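# Pull two timbers from roller feed onto rack hooks

## Task

Two timber lengths sit side by side in a halted powered roller feed, nearly through, with only their ends still held between the rollers. Pressing the green button runs the feed and it keeps going until the red button is pressed. Get each timber lying across both hooks of the rack next to the outfeed, with neither timber resting on the other, and leave the machine stopped (not running) at the end.

## Robot and tools

Setup. Three identical i2rt Big YAM arms, named arm1, arm2 and arm3, each with six joints, a two-finger gripper and a wrist camera (arm1_cam_wrist, arm2_cam_wrist, arm3_cam_wrist). Fixed room cameras: cam_button, cam_end, cam_end2, cam_over, cam_side. Every image is 672x504 pixels. Reach is about 1.0 m out from the joint1 axis.

Frames. A single scene frame is used for everything, with its origin on the floor and +z pointing up. Each arm's foot (base_link) faces its own +x. Calibrated feet, in metres with quaternion wxyz: arm1 at (-0.142, +0.806, +0.874), quat (+0.746, -0.004, -0.004, -0.666); arm2 at (+1.110, -0.719, +0.712), quat (+0.623, -0.004, -0.007, +0.782); arm3 at (-0.225, -0.825, +0.863), quat (+0.745, +0.004, -0.004, +0.667). The hand point sits between the finger pads, roughly 1 cm short of the fingertips. The fingers extend along the hand's +z axis and the gap opens along its y axis. Reported hand positions may be off, more so at long reach.

Joints (radians, absolute). joint1_rad -2.879..2.879: rotation about the foot, positive counter-clockwise viewed from above, 0 points along the foot's +x. joint2_rad 0..3.141: shoulder, 0 is upper arm back and roughly level, increasing lifts it up then forward. joint3_rad 0..3.019: elbow, 0 folded, increasing opens. joint4_rad -1.692..1.57: hand pitch, positive tilts fingers up. joint5_rad -1.57..1.57: sideways swing, positive to the arm's right. joint6_rad -2.094..2.094: roll, positive clockwise viewed from behind the hand. gripper_m 0..0.093: fingertip gap in metres, absolute. Done tolerances are ±0.045, ±0.14, ±0.09, ±0.055, ±0.03, ±0.035 rad and ±0.003 m.

move. Top-level keys are arm1, arm2, arm3 (each optional; an omitted arm gets nothing new) plus cameras. Each arm's part is its own object containing:
- joints: a dict of absolute targets keyed by joint name (any subset of the seven keys above).
- target: a list of seven numbers [x, y, z, qw, qx, qy, qz], an absolute hand pose in the scene frame, metres and unit quaternion. The hand travels a straight line from its current hand_target toward it. When target is present, joints may contain only gripper_m.
- speed: top path speed, 0.002 to 0.5 m/s, default 0.25; rotation is capped at double that number in rad/s. Only valid with target.
- min_time_s: 0.1 to 8 s, the shortest duration for that arm's joint motions; only used next to joints.
All motions in one call begin together; all hand paths in a call finish together, paced by the slowest. Paths take 0.5 to 10 s and a call never exceeds 15 s. Each control step the commanded pose is limited to 100 mm and 20 degrees from the measured hand, then solved by damped IK, position first. Expect a centimetre or more of error, lag, and overshoot of speed near full stretch. Paths ignore obstacles and other arms. A move with no action returns full state, the scene number and all images. cameras: a list of names, ["all"], or []; if omitted, an action call shows none.

wait: seconds 0 to 10, optional cameras; robots keep their last commands.
zoom_image: camera plus region [x0, y0, x1, y1] in pixels from the top-left, at most 504 by 504; only for cameras in the latest images.
finished_scene: scene number; make it the last call of the reply.

Reading results. The pictures line lists image order; images may lag the state slightly. The move line gives per-arm outcome, e.g. done or time_out. Arms under 'as last shown' were not commanded and read 'not commanded'. joint_status and hand_status explain how motions ended: off_target (stopped short, may still push), time_out (joint held near where it stood and keeps pushing; resend its reported position to relax it), not_followed, 'joint command not followed' and 'pose unreachable' (a self/inter-arm collision check withheld targets; the arm may retry them later). on_its_own lists uncommanded behaviour; 'held at' is a target, not a reading. Joint velocities in rad/s (gripper m/s); 'within noise' means still. Joint torques in N m include gravity; joints 3 and 4 wrap at ±28. Gripper: on a hard part at full force gripper_m reads up to 0.005 narrower (or up to 0.002 wider); empty and closed reads 0.000 to 0.003; open to release well above the reading. Grip force is about 50 to 64 N per pad.

Cautions. A refused call (bad range, or a stop) cancels the rest of the reply's move, wait and finished_scene calls; an unknown key just invalidates that call. The scene keeps running while you think and arms hold their last command. Arms keep pushing on contact, which can be forceful and overheats motors; MOTOR HOT warns at 85 C and at 100 C the arm goes limp for 30 to 60 s (OVER-TEMPERATURE FAULT, keys read limit_stop_at_motor_heat; resend targets afterwards). Do not press two robots together or close a gripper on another arm's fingers. Do not knock objects out of the work area, drop parts, release moving parts, or strike fixed or heavy things. Loose objects may occasionally get nudged.

Each tool is called after "Request:" as name(argument=value, ...) on one line, values as JSON.

## Session

Request:
move(arm1={"target": [-0.12, 0.14, 1.0, 0, 1, 0, 0], "speed":0.4}, arm3={"target": [-0.12, -0.13, 1.0, 0, 1, 0, 0], "speed":0.4}, arm2={"target": [0.99, -0.34, 0.95, 0, 0.7071, -0.7071, 0], "joints": {"gripper_m": 0.0}, "speed":0.4}, cameras=["all"])

Scene clock: 3.27 s.
Joint torques (N m): arm1=[0.38 -19.96 13.98 -0.29 -0.1 0.06] | arm2=[-3.08 -11.4 11.82 -0.32 -0.03 0.24] | arm3=[-1.2 -17.67 12.21 0.23 -0.06 -0.06]
Heat: arm1: hottest joint2_rad 22 °C; arm2: hottest joint3_rad 22 °C; arm3: hottest joint3_rad 23 °C.
move: arm1 off_target; arm2 off_target; arm3 off_target
Joint velocities: within noise
arm1.joint_positions: joint1_rad=-0.081 joint2_rad=+2.155 joint3_rad=+2.018 joint4_rad=-1.470 joint5_rad=+0.004 joint6_rad=+1.598 gripper_m=+0.09396
arm1.joint_status: not commanded
arm1.hand: x=-0.1223 y=+0.1513 z=+0.9902 quat_wxyz=(+0.012, -1.000, -0.002, +0.002) (m; scene frame)
arm1.hand_target: x=-0.1200 y=+0.1406 z=+0.9999 quat_wxyz=(+0.000, -1.000, +0.000, +0.000) (m; scene frame)
arm1.hand_status: off_target (0.015 m and 1.4 deg from the pose sent, 0.603 m and 66.6 deg at the start)
arm2.joint_positions: joint1_rad=+0.078 joint2_rad=+1.391 joint3_rad=+1.244 joint4_rad=-1.483 joint5_rad=-0.014 joint6_rad=+0.283 gripper_m=+0.00051
arm2.joint_status: all done
arm2.hand: x=+0.9911 y=-0.3542 z=+0.9243 quat_wxyz=(+0.013, +0.714, -0.700, +0.026) (m; scene frame)
arm2.hand_target: x=+0.9904 y=-0.3412 z=+0.9498 quat_wxyz=(+0.000, +0.707, -0.707, +0.000) (m; scene frame)
arm2.hand_status: off_target (0.029 m and 3.5 deg from the pose sent, 0.377 m and 78.2 deg at the start)
arm3.joint_positions: joint1_rad=-0.045 joint2_rad=+2.276 joint3_rad=+2.271 joint4_rad=-1.596 joint5_rad=-0.002 joint6_rad=-1.710 gripper_m=+0.09396
arm3.joint_status: not commanded
arm3.hand: x=-0.1175 y=-0.1412 z=+0.9965 quat_wxyz=(+0.008, +1.000, -0.008, -0.003) (m; scene frame)
arm3.hand_target: x=-0.1202 y=-0.1306 z=+0.9999 quat_wxyz=(-0.001, +1.000, +0.000, +0.000) (m; scene frame)
arm3.hand_status: off_target (0.012 m and 1.4 deg from the pose sent, 0.638 m and 78.0 deg at the start)
pictures: arm1_cam_wrist, arm2_cam_wrist, arm3_cam_wrist, cam_button, cam_end, cam_end2, cam_over, cam_side

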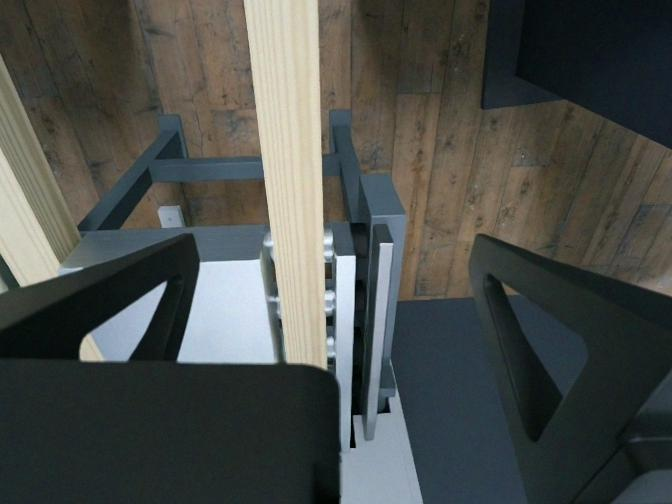

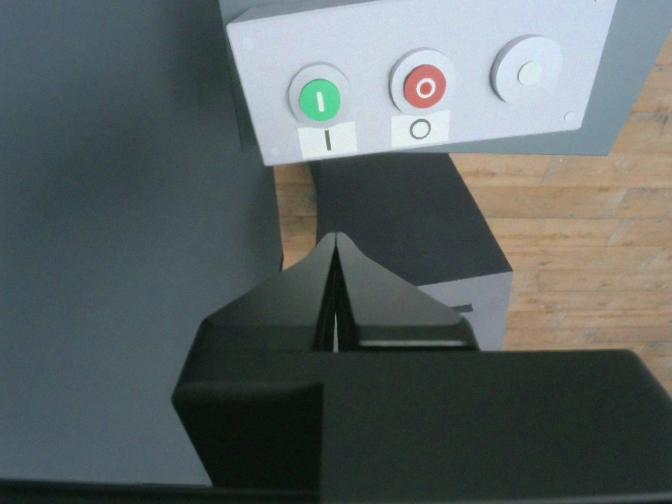

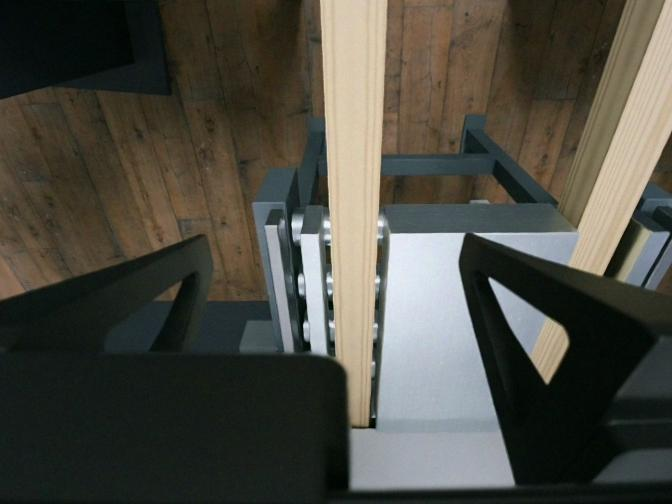

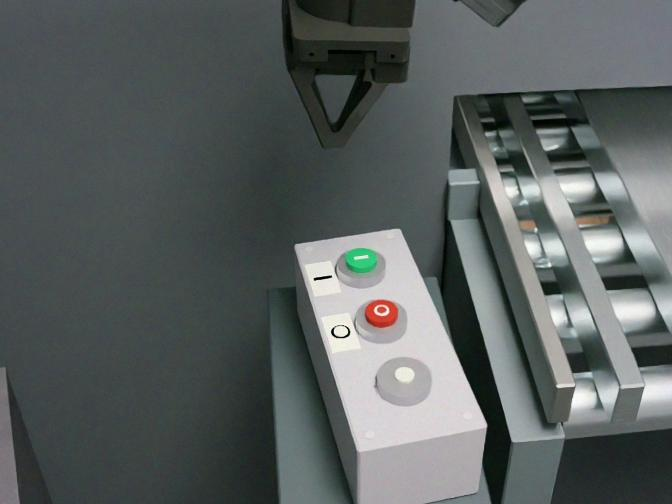

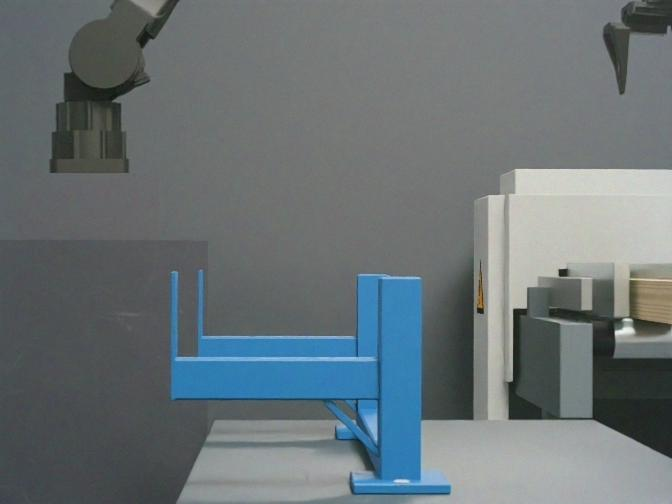

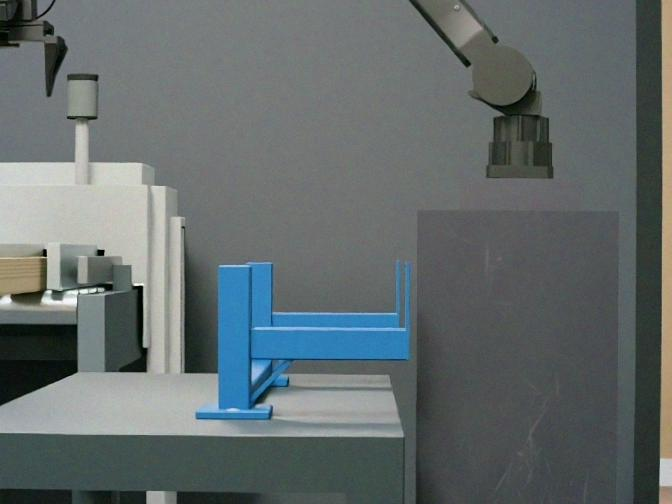

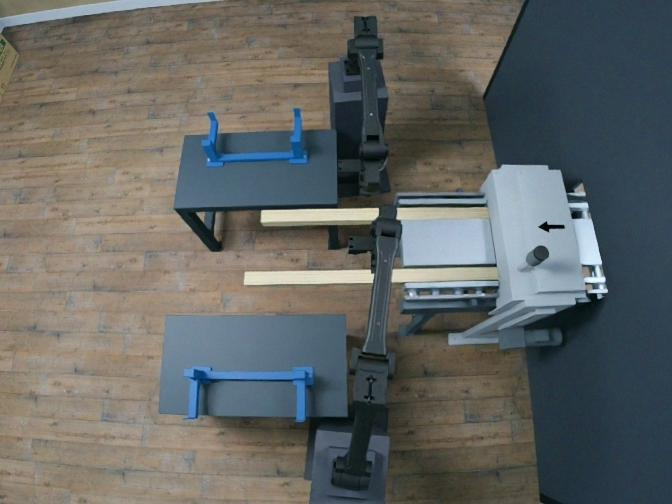

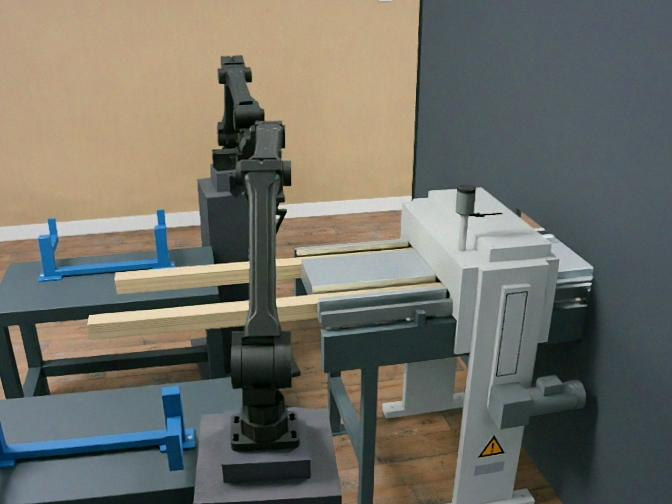

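Request:
move(arm1={"target": [-0.08, 0.116, 0.8, 0, 1, 0, 0], "speed":0.3}, arm3={"target": [-0.11, -0.118, 0.8, 0, 1, 0, 0], "speed":0.3}, arm2={"target": [0.984, -0.333, 0.86, 0, 0.7071, -0.7071, 0], "speed":0.3}, cameras=["arm1_cam_wrist","arm2_cam_wrist","arm3_cam_wrist","cam_button","cam_end","cam_end2"])

Scene clock: 32.17 s.
Joint torques (N m): arm1=[0.56 -22.24 12.37 0.4 -0.06 0.07] | arm2=[-2.2 -10.81 7.23 0.57 -0.03 0.24] | arm3=[-2.26 -19.43 9.98 0.85 -0.07 -0.05]
Heat: arm1: hottest joint2_rad 27 °C; arm2: hottest joint3_rad 27 °C; arm3: hottest joint3_rad 32 °C.
move: arm1 off_target; arm2 done; arm3 off_target
Joint velocities: within noise
arm1.joint_positions: joint1_rad=-0.026 joint2_rad=+2.416 joint3_rad=+1.927 joint4_rad=-1.144 joint5_rad=+0.003 joint6_rad=+1.654 gripper_m=+0.09396
arm1.joint_status: not commanded
arm1.hand: x=-0.0843 y=+0.1359 z=+0.7858 quat_wxyz=(+0.025, -1.000, -0.002, +0.003) (m; scene frame)
arm1.hand_target: x=-0.0801 y=+0.1168 z=+0.8006 quat_wxyz=(+0.000, -1.000, +0.000, +0.000) (m; scene frame)
arm1.hand_status: off_target (0.025 m and 2.9 deg from the pose sent, 0.198 m and 1.4 deg at the start)
arm2.joint_positions: joint1_rad=+0.078 joint2_rad=+1.448 joint3_rad=+1.136 joint4_rad=-1.267 joint5_rad=-0.014 joint6_rad=+0.295 gripper_m=+0.00051
arm2.joint_status: not commanded
arm2.hand: x=+0.9859 y=-0.3344 z=+0.8623 quat_wxyz=(+0.001, +0.710, -0.704, +0.003) (m; scene frame)
arm2.hand_target: x=+0.9841 y=-0.3330 z=+0.8600 quat_wxyz=(+0.000, +0.707, -0.707, +0.000) (m; scene frame)
arm2.hand_status: done (0.003 m and 0.6 deg from the pose sent, 0.068 m and 3.5 deg at the start)
arm3.joint_positions: joint1_rad=-0.045 joint2_rad=+2.462 joint3_rad=+2.079 joint4_rad=-1.230 joint5_rad=-0.002 joint6_rad=-1.721 gripper_m=+0.09396
arm3.joint_status: not commanded
arm3.hand: x=-0.1159 y=-0.1298 z=+0.7963 quat_wxyz=(+0.015, +1.000, -0.002, -0.004) (m; scene frame)
arm3.hand_target: x=-0.1101 y=-0.1184 z=+0.8002 quat_wxyz=(+0.000, +1.000, +0.000, +0.000) (m; scene frame)
arm3.hand_status: off_target (0.014 m and 1.8 deg from the pose sent, 0.198 m and 1.4 deg at the start)
pictures: arm1_cam_wrist, arm2_cam_wrist, arm3_cam_wrist, cam_button, cam_end, cam_end2

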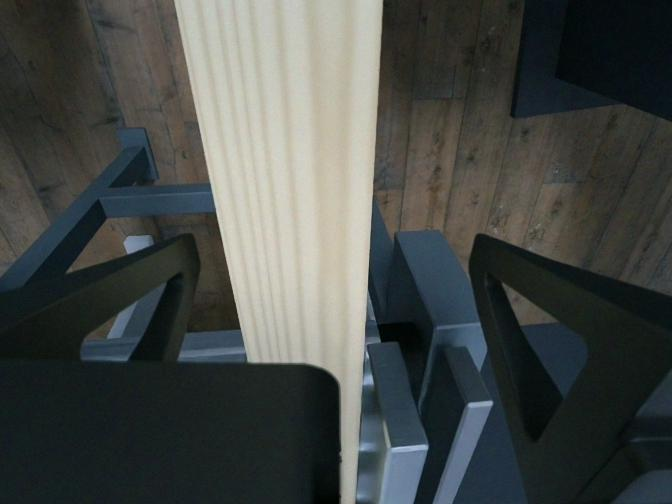

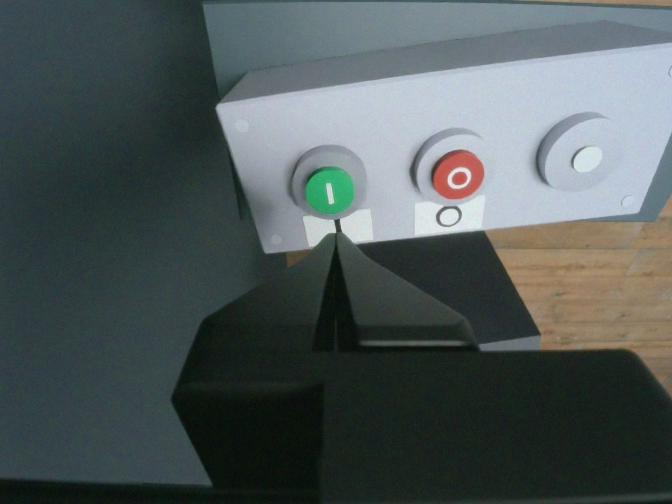

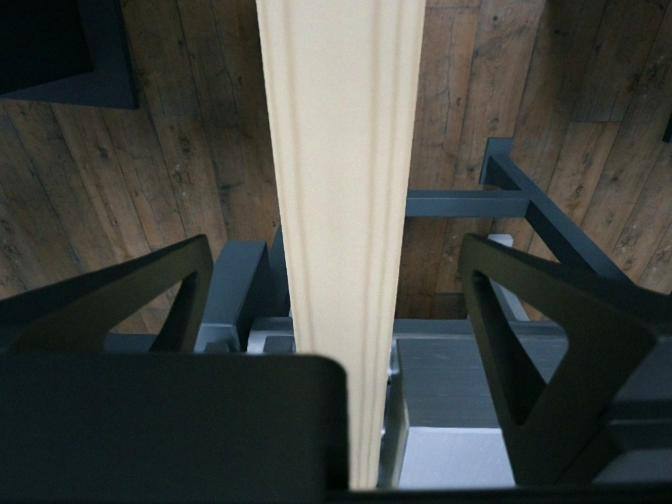

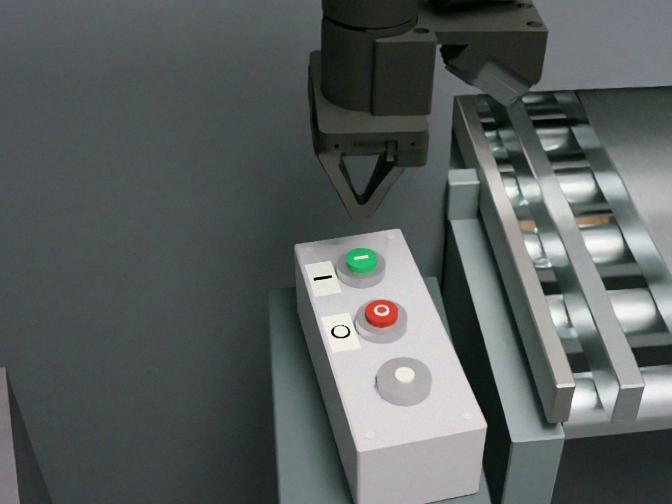

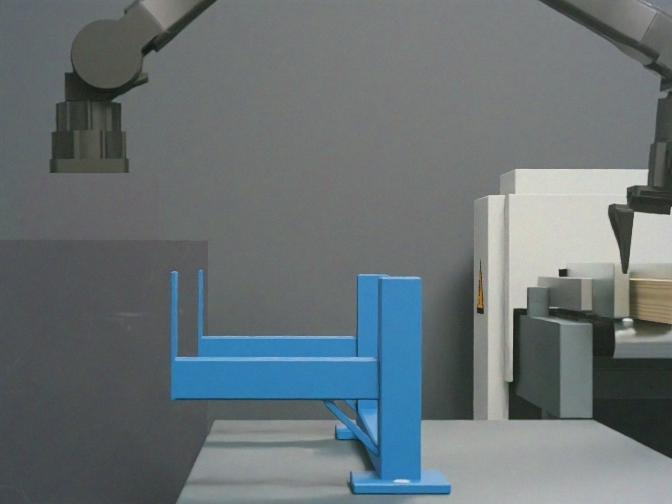

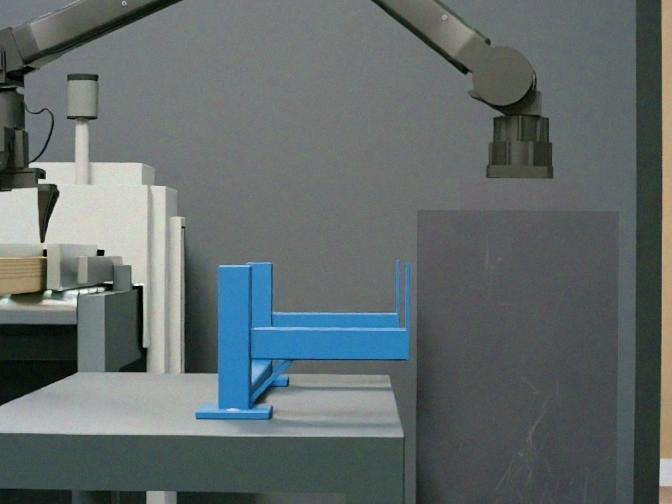

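Request:
move(arm1={"target": [-0.08, 0.104, 0.77, 0, 1, 0, 0], "speed":0.2}, arm3={"target": [-0.11, -0.115, 0.728, 0, 1, 0, 0], "speed":0.2}, arm2={"target": [0.982, -0.335, 0.836, 0, 0.7071, -0.7071, 0], "speed":0.2}, cameras=["arm1_cam_wrist","arm2_cam_wrist","arm3_cam_wrist","cam_button"])

Scene clock: 61.57 s.
Joint torques (N m): arm1=[0.5 -21.3 12.51 0.28 -0.05 0.04] | arm2=[-1.67 -10.46 6.93 0.58 -0.03 0.24] | arm3=[-2.2 -20.25 10.11 0.79 -0.08 -0.05]
Heat: arm1: hottest joint2_rad 31 °C; arm2: hottest joint3_rad 28 °C; arm3: hottest joint3_rad 31 °C.
move: arm1 off_target; arm2 done; arm3 off_target
Joint velocities: within noise
arm1.joint_positions: joint1_rad=-0.026 joint2_rad=+2.474 joint3_rad=+1.987 joint4_rad=-1.127 joint5_rad=+0.003 joint6_rad=+1.654 gripper_m=+0.09396
arm1.joint_status: not commanded
arm1.hand: x=-0.0828 y=+0.1195 z=+0.7670 quat_wxyz=(+0.015, -1.000, -0.002, +0.003) (m; scene frame)
arm1.hand_target: x=-0.0801 y=+0.1046 z=+0.7703 quat_wxyz=(+0.000, -1.000, +0.000, +0.000) (m; scene frame)
arm1.hand_status: off_target (0.016 m and 1.8 deg from the pose sent, 0.036 m and 2.9 deg at the start)
arm2.joint_positions: joint1_rad=+0.078 joint2_rad=+1.461 joint3_rad=+1.092 joint4_rad=-1.202 joint5_rad=-0.014 joint6_rad=+0.303 gripper_m=+0.00051
arm2.joint_status: not commanded
arm2.hand: x=+0.9863 y=-0.3347 z=+0.8409 quat_wxyz=(-0.001, +0.707, -0.707, +0.000) (m; scene frame)
arm2.hand_target: x=+0.9821 y=-0.3350 z=+0.8362 quat_wxyz=(+0.000, +0.707, -0.707, +0.000) (m; scene frame)
arm2.hand_status: done (0.007 m and 0.1 deg from the pose sent, 0.027 m and 0.6 deg at the start)
arm3.joint_positions: joint1_rad=-0.045 joint2_rad=+2.566 joint3_rad=+2.079 joint4_rad=-1.128 joint5_rad=-0.002 joint6_rad=-1.721 gripper_m=+0.09396
arm3.joint_status: not commanded
arm3.hand: x=-0.1159 y=-0.1287 z=+0.7242 quat_wxyz=(+0.016, +1.000, -0.002, -0.004) (m; scene frame)
arm3.hand_target: x=-0.1101 y=-0.1155 z=+0.7283 quat_wxyz=(+0.000, +1.000, +0.000, +0.000) (m; scene frame)
arm3.hand_status: off_target (0.015 m and 1.9 deg from the pose sent, 0.070 m and 1.8 deg at the start)
pictures: arm1_cam_wrist, arm2_cam_wrist, arm3_cam_wrist, cam_button

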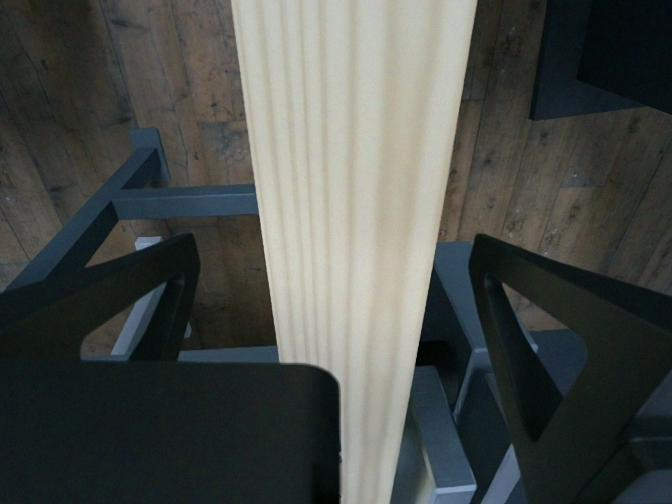

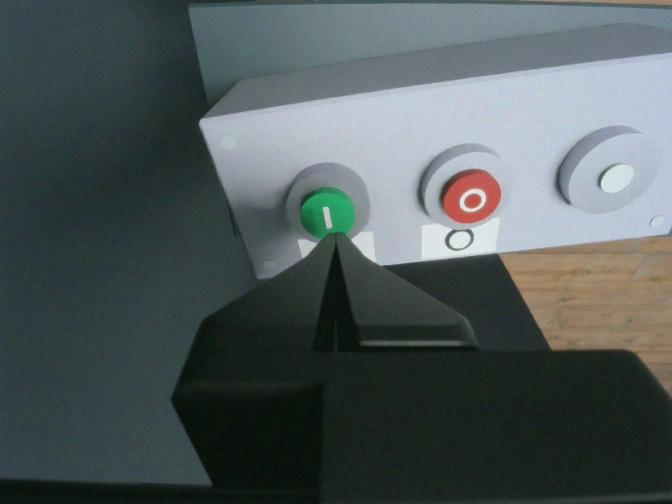

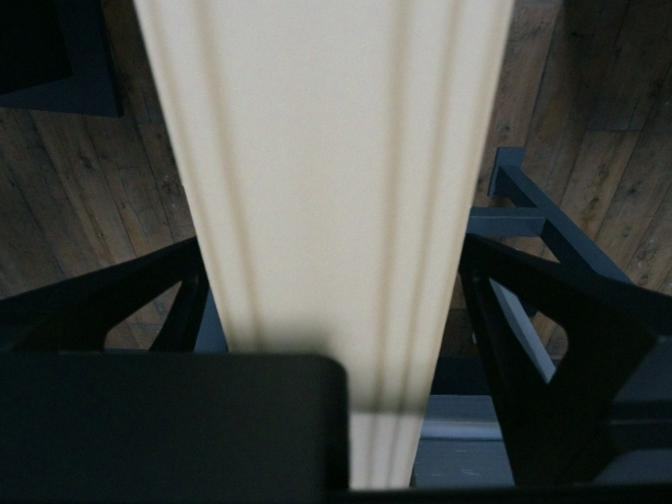

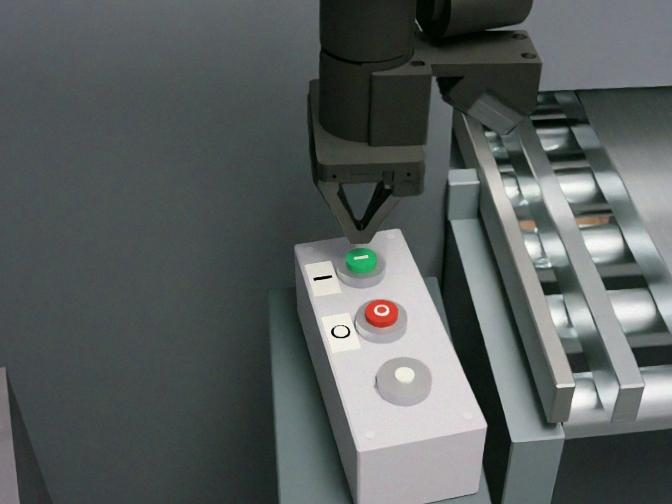

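Request:
move(arm1={"target": [-0.08, 0.109, 0.728, 0, 1, 0, 0], "speed":0.15})

Request:
move(arm1={"joints": {"gripper_m": 0.045}}, arm3={"joints": {"gripper_m": 0.045}}, cameras=["arm1_cam_wrist","arm3_cam_wrist","cam_end","cam_end2"])

Scene clock: 72.23 s.
Joint torques (N m): arm1=[0.5 -21.95 10.17 0.58 -0.06 0.06] | arm2=[-1.67 -10.4 6.93 0.59 -0.03 0.24] | arm3=[-2.14 -19.6 10.11 0.77 -0.07 -0.05]
Heat: arm1: hottest joint2_rad 30 °C; arm2: hottest joint3_rad 28 °C; arm3: hottest joint3_rad 31 °C.
move: arm1 done
Joint velocities: within noise
arm1.joint_positions: joint1_rad=-0.026 joint2_rad=+2.525 joint3_rad=+1.987 joint4_rad=-1.058 joint5_rad=+0.003 joint6_rad=+1.654 gripper_m=+0.09396
arm1.joint_status: not commanded
arm1.hand: x=-0.0825 y=+0.1154 z=+0.7326 quat_wxyz=(+0.006, -1.000, -0.002, +0.002) (m; scene frame)
arm1.hand_target: x=-0.0801 y=+0.1092 z=+0.7280 quat_wxyz=(+0.000, -1.000, +0.000, +0.000) (m; scene frame)
arm1.hand_status: done (0.008 m and 0.8 deg from the pose sent, 0.041 m and 1.8 deg at the start)
arm2, arm3: as last shown
pictures: none

Scene clock: 72.97 s.
Joint torques (N m): arm1=[0.38 -21.54 10.24 0.85 -0.11 0.18] | arm2=[-1.67 -10.46 6.93 0.59 -0.03 0.24] | arm3=[-2.14 -19.6 10.11 0.69 -0.1 -0.02]
Heat: arm1: hottest joint2_rad 30 °C; arm2: hottest joint3_rad 28 °C; arm3: hottest joint3_rad 31 °C.
move: arm1 off_target; arm3 off_target
Joint velocities: within noise
arm1.joint_positions: joint1_rad=-0.026 joint2_rad=+2.525 joint3_rad=+1.987 joint4_rad=-1.065 joint5_rad=+0.004 joint6_rad=+1.640 gripper_m=+0.04970
arm1.joint_status: gripper_m off_target (ended at +0.04972, target +0.04500)
arm1.hand: x=-0.0829 y=+0.1170 z=+0.7326 quat_wxyz=(+0.010, -1.000, -0.009, +0.003) (m; scene frame)
arm1.hand_target: x=-0.0800 y=+0.1092 z=+0.7280 quat_wxyz=(+0.000, -1.000, +0.000, +0.000) (m; scene frame)
arm1.hand_status: not commanded
arm2: as last shown
arm3.joint_positions: joint1_rad=-0.045 joint2_rad=+2.566 joint3_rad=+2.079 joint4_rad=-1.125 joint5_rad=-0.001 joint6_rad=-1.725 gripper_m=+0.05101
arm3.joint_status: gripper_m off_target (ended at +0.05103, target +0.04500)
arm3.hand: x=-0.1156 y=-0.1280 z=+0.7242 quat_wxyz=(+0.014, +1.000, +0.000, -0.003) (m; scene frame)
arm3.hand_target: x=-0.1101 y=-0.1155 z=+0.7283 quat_wxyz=(+0.000, +1.000, +0.000, +0.000) (m; scene frame)
arm3.hand_status: not commanded
pictures: arm1_cam_wrist, arm3_cam_wrist, cam_end, cam_end2

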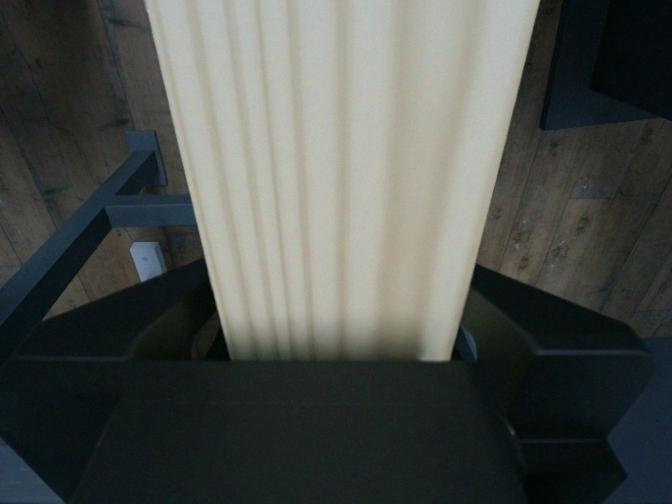

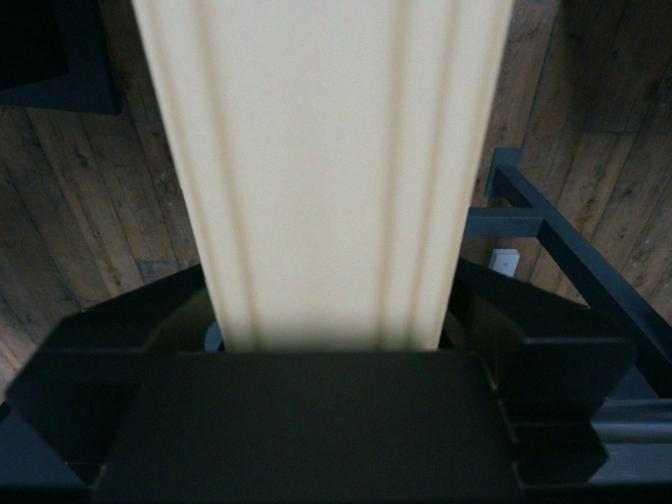

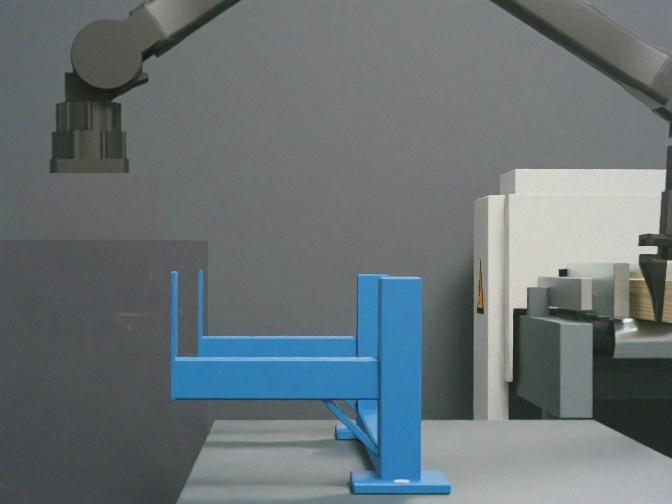

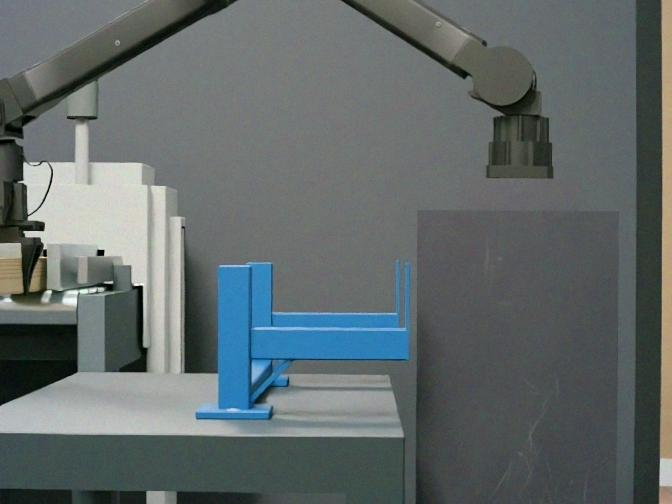

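Request:
move(arm1={"target": [-0.085, 0.112, 0.75, 0, 1, 0, 0], "joints": {"gripper_m": 0.034}, "speed":0.1}, arm3={"target": [-0.115, -0.118, 0.75, 0, 1, 0, 0], "joints": {"gripper_m": 0.034}, "speed":0.1})

Request:
move(arm1={"target": [-0.11, 0.112, 0.755, 0, 1, 0, 0], "speed":0.1}, arm3={"target": [-0.14, -0.118, 0.755, 0, 1, 0, 0], "speed":0.1}, arm2={"target": [0.979, -0.336, 0.801, 0, 0.7071, -0.7071, 0], "speed":0.06}, cameras=["cam_over"])

Request:
move(arm1={"target": [-0.17, 0.112, 0.765, 0, 1, 0, 0], "speed":0.08}, arm3={"target": [-0.20, -0.118, 0.765, 0, 1, 0, 0], "speed":0.08}, arm2={"target": [1.008, -0.332, 0.85, 0, 0.7071, -0.7071, 0], "speed":0.15}, cameras=["cam_over","cam_button"])

Request:
move(arm1={"target": [-0.23, 0.112, 0.77, 0, 1, 0, 0], "speed":0.08}, arm3={"target": [-0.26, -0.118, 0.77, 0, 1, 0, 0], "speed":0.08}, arm2={"target": [1.034, -0.330, 0.84, 0, 0.7071, -0.7071, 0], "speed":0.12}, cameras=["cam_over","cam_button","cam_end","cam_end2","cam_side"])

Scene clock: 98.47 s.
Joint torques (N m): arm1=[-0.03 -24.59 8.81 -0.09 -0.12 0.12] | arm2=[-1.67 -10.46 6.93 0.58 -0.03 0.24] | arm3=[-1.61 -22.59 8.49 0.06 -0.11 0.05]
Heat: arm1: hottest joint2_rad 32 °C; arm2: hottest joint3_rad 28 °C; arm3: hottest joint3_rad 31 °C.
move: arm1 off_target; arm3 off_target
Joint velocities: within noise
arm1.joint_positions: joint1_rad=-0.026 joint2_rad=+2.521 joint3_rad=+1.982 joint4_rad=-1.065 joint5_rad=+0.004 joint6_rad=+1.640 gripper_m=+0.04962
arm1.joint_status: gripper_m off_target (ended at +0.04962, target +0.03400)
arm1.hand: x=-0.0830 y=+0.1184 z=+0.7332 quat_wxyz=(+0.011, -1.000, -0.009, +0.003) (m; scene frame)
arm1.hand_target: x=-0.0850 y=+0.1120 z=+0.7499 quat_wxyz=(+0.000, -1.000, +0.000, +0.000) (m; scene frame)
arm1.hand_status: off_target (0.018 m and 1.6 deg from the pose sent, 0.018 m and 1.5 deg at the start)
arm2: as last shown
arm3.joint_positions: joint1_rad=-0.045 joint2_rad=+2.565 joint3_rad=+2.079 joint4_rad=-1.127 joint5_rad=-0.001 joint6_rad=-1.725 gripper_m=+0.05101
arm3.joint_status: gripper_m off_target (ended at +0.05101, target +0.03400)
arm3.hand: x=-0.1156 y=-0.1282 z=+0.7253 quat_wxyz=(+0.015, +1.000, +0.000, -0.003) (m; scene frame)
arm3.hand_target: x=-0.1151 y=-0.1182 z=+0.7499 quat_wxyz=(+0.000, +1.000, +0.000, +0.000) (m; scene frame)
arm3.hand_status: off_target (0.027 m and 1.7 deg from the pose sent, 0.028 m and 1.7 deg at the start)
pictures: none

Scene clock: 100.10 s.
Joint torques (N m): arm1=[1.38 -24.76 10.1 -0.28 0.18 0.13] | arm2=[-1.44 -9.05 5.83 1.07 -0.02 0.24] | arm3=[-3.19 -23.53 8.88 0.2 -0.19 0.07]
Heat: arm1: hottest joint2_rad 32 °C; arm2: hottest joint3_rad 28 °C; arm3: hottest joint3_rad 32 °C.
move: arm1 off_target; arm2 off_target; arm3 off_target
Joint velocities: within noise
arm1.joint_positions: joint1_rad=-0.078 joint2_rad=+2.515 joint3_rad=+1.953 joint4_rad=-1.064 joint5_rad=-0.004 joint6_rad=+1.601 gripper_m=+0.04938
arm1.joint_status: not commanded
arm1.hand: x=-0.1174 y=+0.1270 z=+0.7283 quat_wxyz=(+0.022, -1.000, -0.002, -0.002) (m; scene frame)
arm1.hand_target: x=-0.1099 y=+0.1125 z=+0.7551 quat_wxyz=(+0.000, -1.000, +0.000, +0.000) (m; scene frame)
arm1.hand_status: off_target (0.032 m and 2.5 deg from the pose sent, 0.035 m and 1.6 deg at the start)
arm2.joint_positions: joint1_rad=+0.084 joint2_rad=+1.481 joint3_rad=+1.047 joint4_rad=-1.119 joint5_rad=-0.014 joint6_rad=+0.312 gripper_m=+0.00051
arm2.joint_status: not commanded
arm2.hand: x=+0.9837 y=-0.3331 z=+0.8177 quat_wxyz=(-0.005, +0.706, -0.708, -0.008) (m; scene frame)
arm2.hand_target: x=+0.9794 y=-0.3367 z=+0.8014 quat_wxyz=(+0.000, +0.707, -0.707, +0.000) (m; scene frame)
arm2.hand_status: off_target (0.018 m and 1.1 deg from the pose sent, 0.040 m and 0.1 deg at the start)
arm3.joint_positions: joint1_rad=+0.007 joint2_rad=+2.557 joint3_rad=+2.047 joint4_rad=-1.126 joint5_rad=+0.002 joint6_rad=-1.691 gripper_m=+0.05096
arm3.joint_status: not commanded
arm3.hand: x=-0.1520 y=-0.1347 z=+0.7201 quat_wxyz=(+0.026, +1.000, +0.008, -0.002) (m; scene frame)
arm3.hand_target: x=-0.1402 y=-0.1189 z=+0.7548 quat_wxyz=(+0.000, +1.000, +0.000, +0.000) (m; scene frame)
arm3.hand_status: off_target (0.040 m and 3.2 deg from the pose sent, 0.040 m and 1.7 deg at the start)
pictures: cam_over

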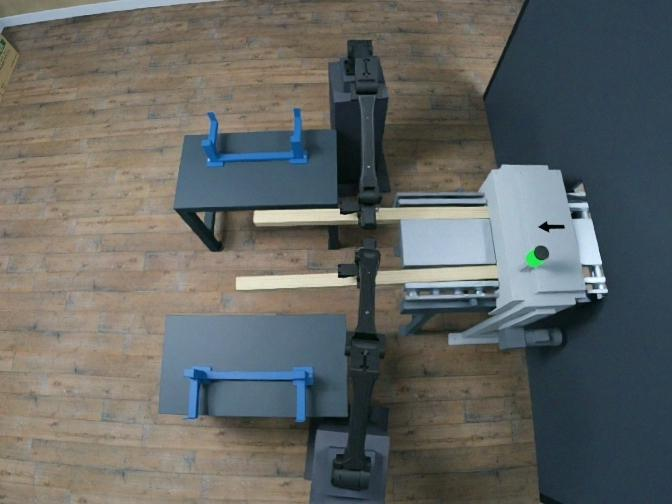

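Scene clock: 101.53 s.
Joint torques (N m): arm1=[1.2 -25.99 10.41 -0.69 0.11 -0.06] | arm2=[-3.19 -11.87 10.7 -0.31 0.04 0.03] | arm3=[-2.43 -25.23 8.96 0.14 -0.31 0.3]
Heat: arm1: hottest joint2_rad 33 °C; arm2: hottest joint3_rad 28 °C; arm3: hottest joint3_rad 32 °C.
move: arm1 off_target; arm2 off_target; arm3 off_target
Joint velocities: within noise
arm1.joint_positions: joint1_rad=-0.162 joint2_rad=+2.515 joint3_rad=+1.946 joint4_rad=-1.067 joint5_rad=-0.003 joint6_rad=+1.538 gripper_m=+0.04936
arm1.joint_status: not commanded
arm1.hand: x=-0.1745 y=+0.1313 z=+0.7262 quat_wxyz=(+0.027, -1.000, +0.008, -0.004) (m; scene frame)
arm1.hand_target: x=-0.1700 y=+0.1129 z=+0.7647 quat_wxyz=(+0.000, -1.000, +0.000, +0.000) (m; scene frame)
arm1.hand_status: off_target (0.044 m and 3.2 deg from the pose sent, 0.066 m and 2.5 deg at the start)
arm2.joint_positions: joint1_rad=+0.034 joint2_rad=+1.459 joint3_rad=+1.047 joint4_rad=-1.216 joint5_rad=-0.015 joint6_rad=+0.260 gripper_m=+0.00051
arm2.joint_status: not commanded
arm2.hand: x=+1.0086 y=-0.3502 z=+0.8267 quat_wxyz=(+0.014, +0.706, -0.707, +0.024) (m; scene frame)
arm2.hand_target: x=+1.0082 y=-0.3331 z=+0.8499 quat_wxyz=(+0.000, +0.707, -0.707, +0.000) (m; scene frame)
arm2.hand_status: off_target (0.030 m and 3.2 deg from the pose sent, 0.040 m and 1.1 deg at the start)
arm3.joint_positions: joint1_rad=+0.084 joint2_rad=+2.557 joint3_rad=+2.011 joint4_rad=-1.126 joint5_rad=+0.003 joint6_rad=-1.632 gripper_m=+0.05090
arm3.joint_status: not commanded
arm3.hand: x=-0.2058 y=-0.1469 z=+0.7086 quat_wxyz=(+0.044, +0.999, +0.017, +0.000) (m; scene frame)
arm3.hand_target: x=-0.2001 y=-0.1200 z=+0.7644 quat_wxyz=(+0.000, +1.000, +0.000, +0.000) (m; scene frame)
arm3.hand_status: off_target (0.064 m and 5.5 deg from the pose sent, 0.068 m and 3.2 deg at the start)
pictures: cam_button, cam_over

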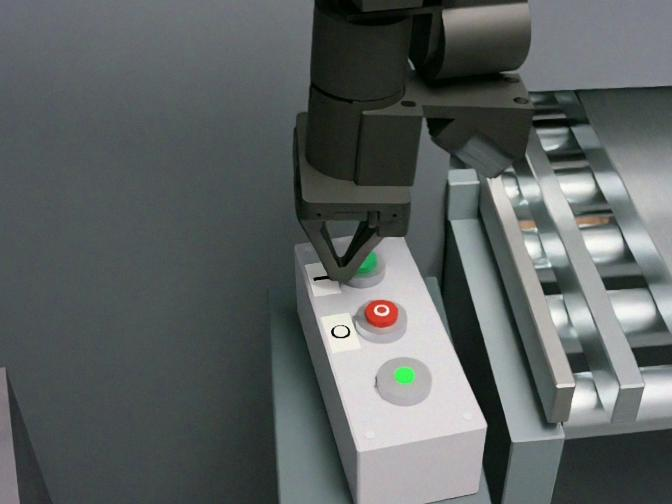

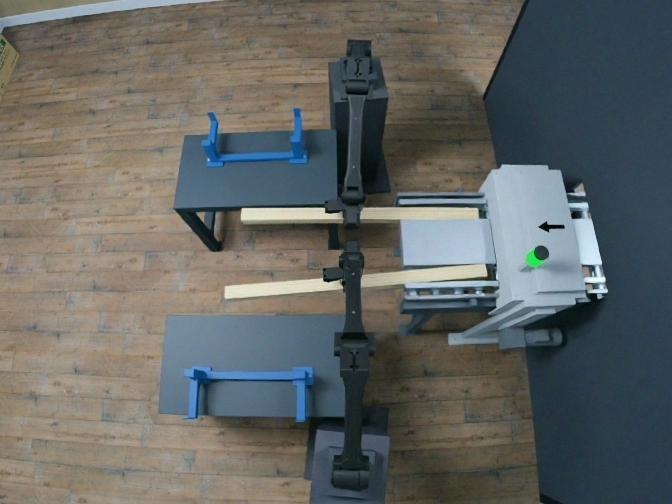

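Scene clock: 102.97 s.
Joint torques (N m): arm1=[1.26 -26.4 12.36 -0.88 0.22 -0.18] | arm2=[-3.19 -11.69 8.81 0.49 0.03 0.02] | arm3=[-2.26 -25.7 9.4 -0.24 -0.16 0.36]
Heat: arm1: hottest joint2_rad 33 °C; arm2: hottest joint3_rad 28 °C; arm3: hottest joint3_rad 32 °C.
move: arm1 off_target; arm2 off_target; arm3 off_target
Joint velocities: within noise
arm1.joint_positions: joint1_rad=-0.246 joint2_rad=+2.521 joint3_rad=+1.945 joint4_rad=-1.082 joint5_rad=-0.002 joint6_rad=+1.467 gripper_m=+0.04935
arm1.joint_status: not commanded
arm1.hand: x=-0.2302 y=+0.1426 z=+0.7216 quat_wxyz=(+0.038, -0.999, +0.014, -0.007) (m; scene frame)
arm1.hand_target: x=-0.2296 y=+0.1141 z=+0.7700 quat_wxyz=(+0.000, -1.000, +0.000, +0.000) (m; scene frame)
arm1.hand_status: off_target (0.057 m and 4.7 deg from the pose sent, 0.073 m and 3.2 deg at the start)
arm2.joint_positions: joint1_rad=-0.030 joint2_rad=+1.458 joint3_rad=+1.047 joint4_rad=-1.211 joint5_rad=-0.015 joint6_rad=+0.195 gripper_m=+0.00051
arm2.joint_status: not commanded
arm2.hand: x=+1.0325 y=-0.3433 z=+0.8271 quat_wxyz=(+0.014, +0.706, -0.707, +0.020) (m; scene frame)
arm2.hand_target: x=+1.0341 y=-0.3305 z=+0.8401 quat_wxyz=(+0.000, +0.707, -0.707, +0.000) (m; scene frame)
arm2.hand_status: off_target (0.019 m and 2.8 deg from the pose sent, 0.035 m and 3.1 deg at the start)
arm3.joint_positions: joint1_rad=+0.166 joint2_rad=+2.557 joint3_rad=+2.004 joint4_rad=-1.122 joint5_rad=-0.003 joint6_rad=-1.553 gripper_m=+0.05090
arm3.joint_status: not commanded
arm3.hand: x=-0.2621 y=-0.1495 z=+0.7066 quat_wxyz=(+0.046, +0.999, +0.019, +0.001) (m; scene frame)
arm3.hand_target: x=-0.2600 y=-0.1204 z=+0.7690 quat_wxyz=(+0.000, +1.000, +0.000, -0.001) (m; scene frame)
arm3.hand_status: off_target (0.071 m and 5.7 deg from the pose sent, 0.087 m and 5.5 deg at the start)
pictures: cam_button, cam_end, cam_end2, cam_over, cam_side

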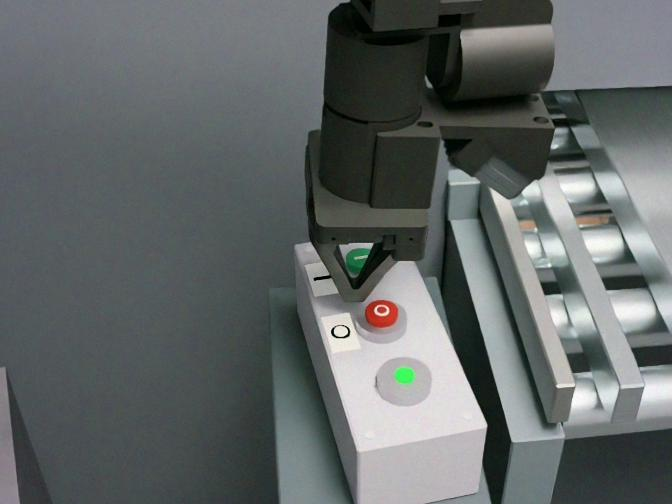

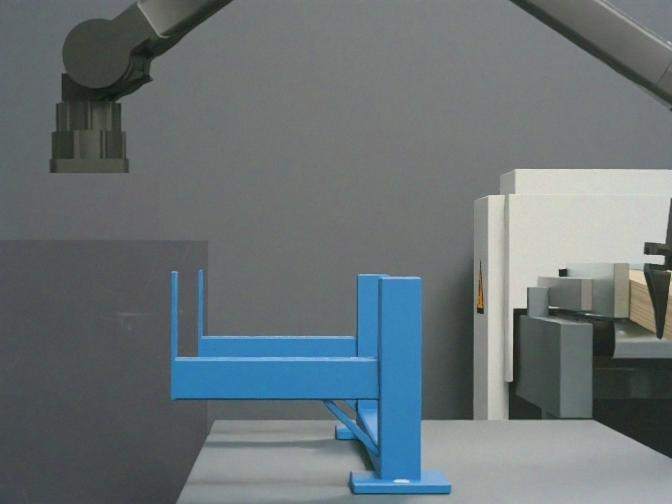

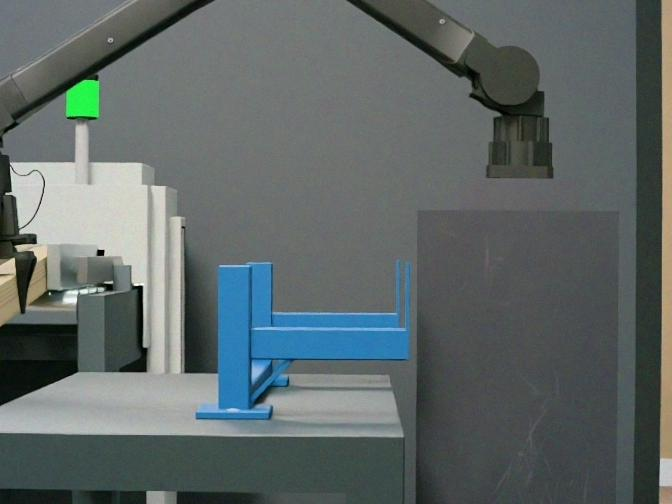

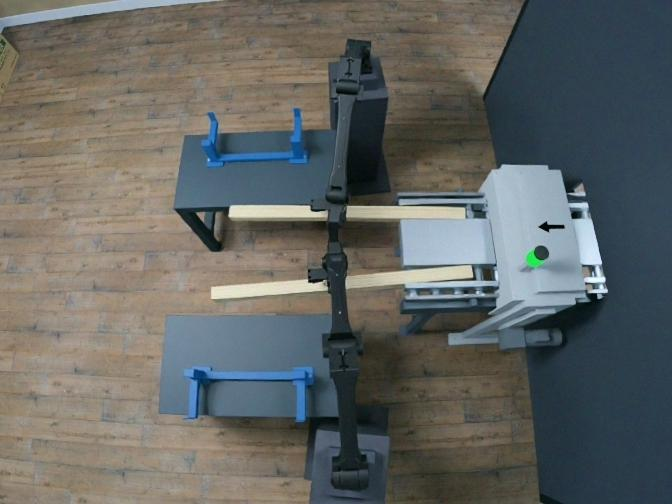

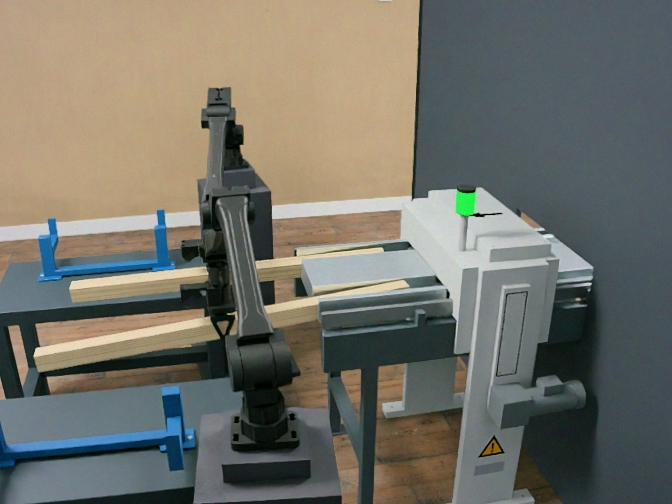

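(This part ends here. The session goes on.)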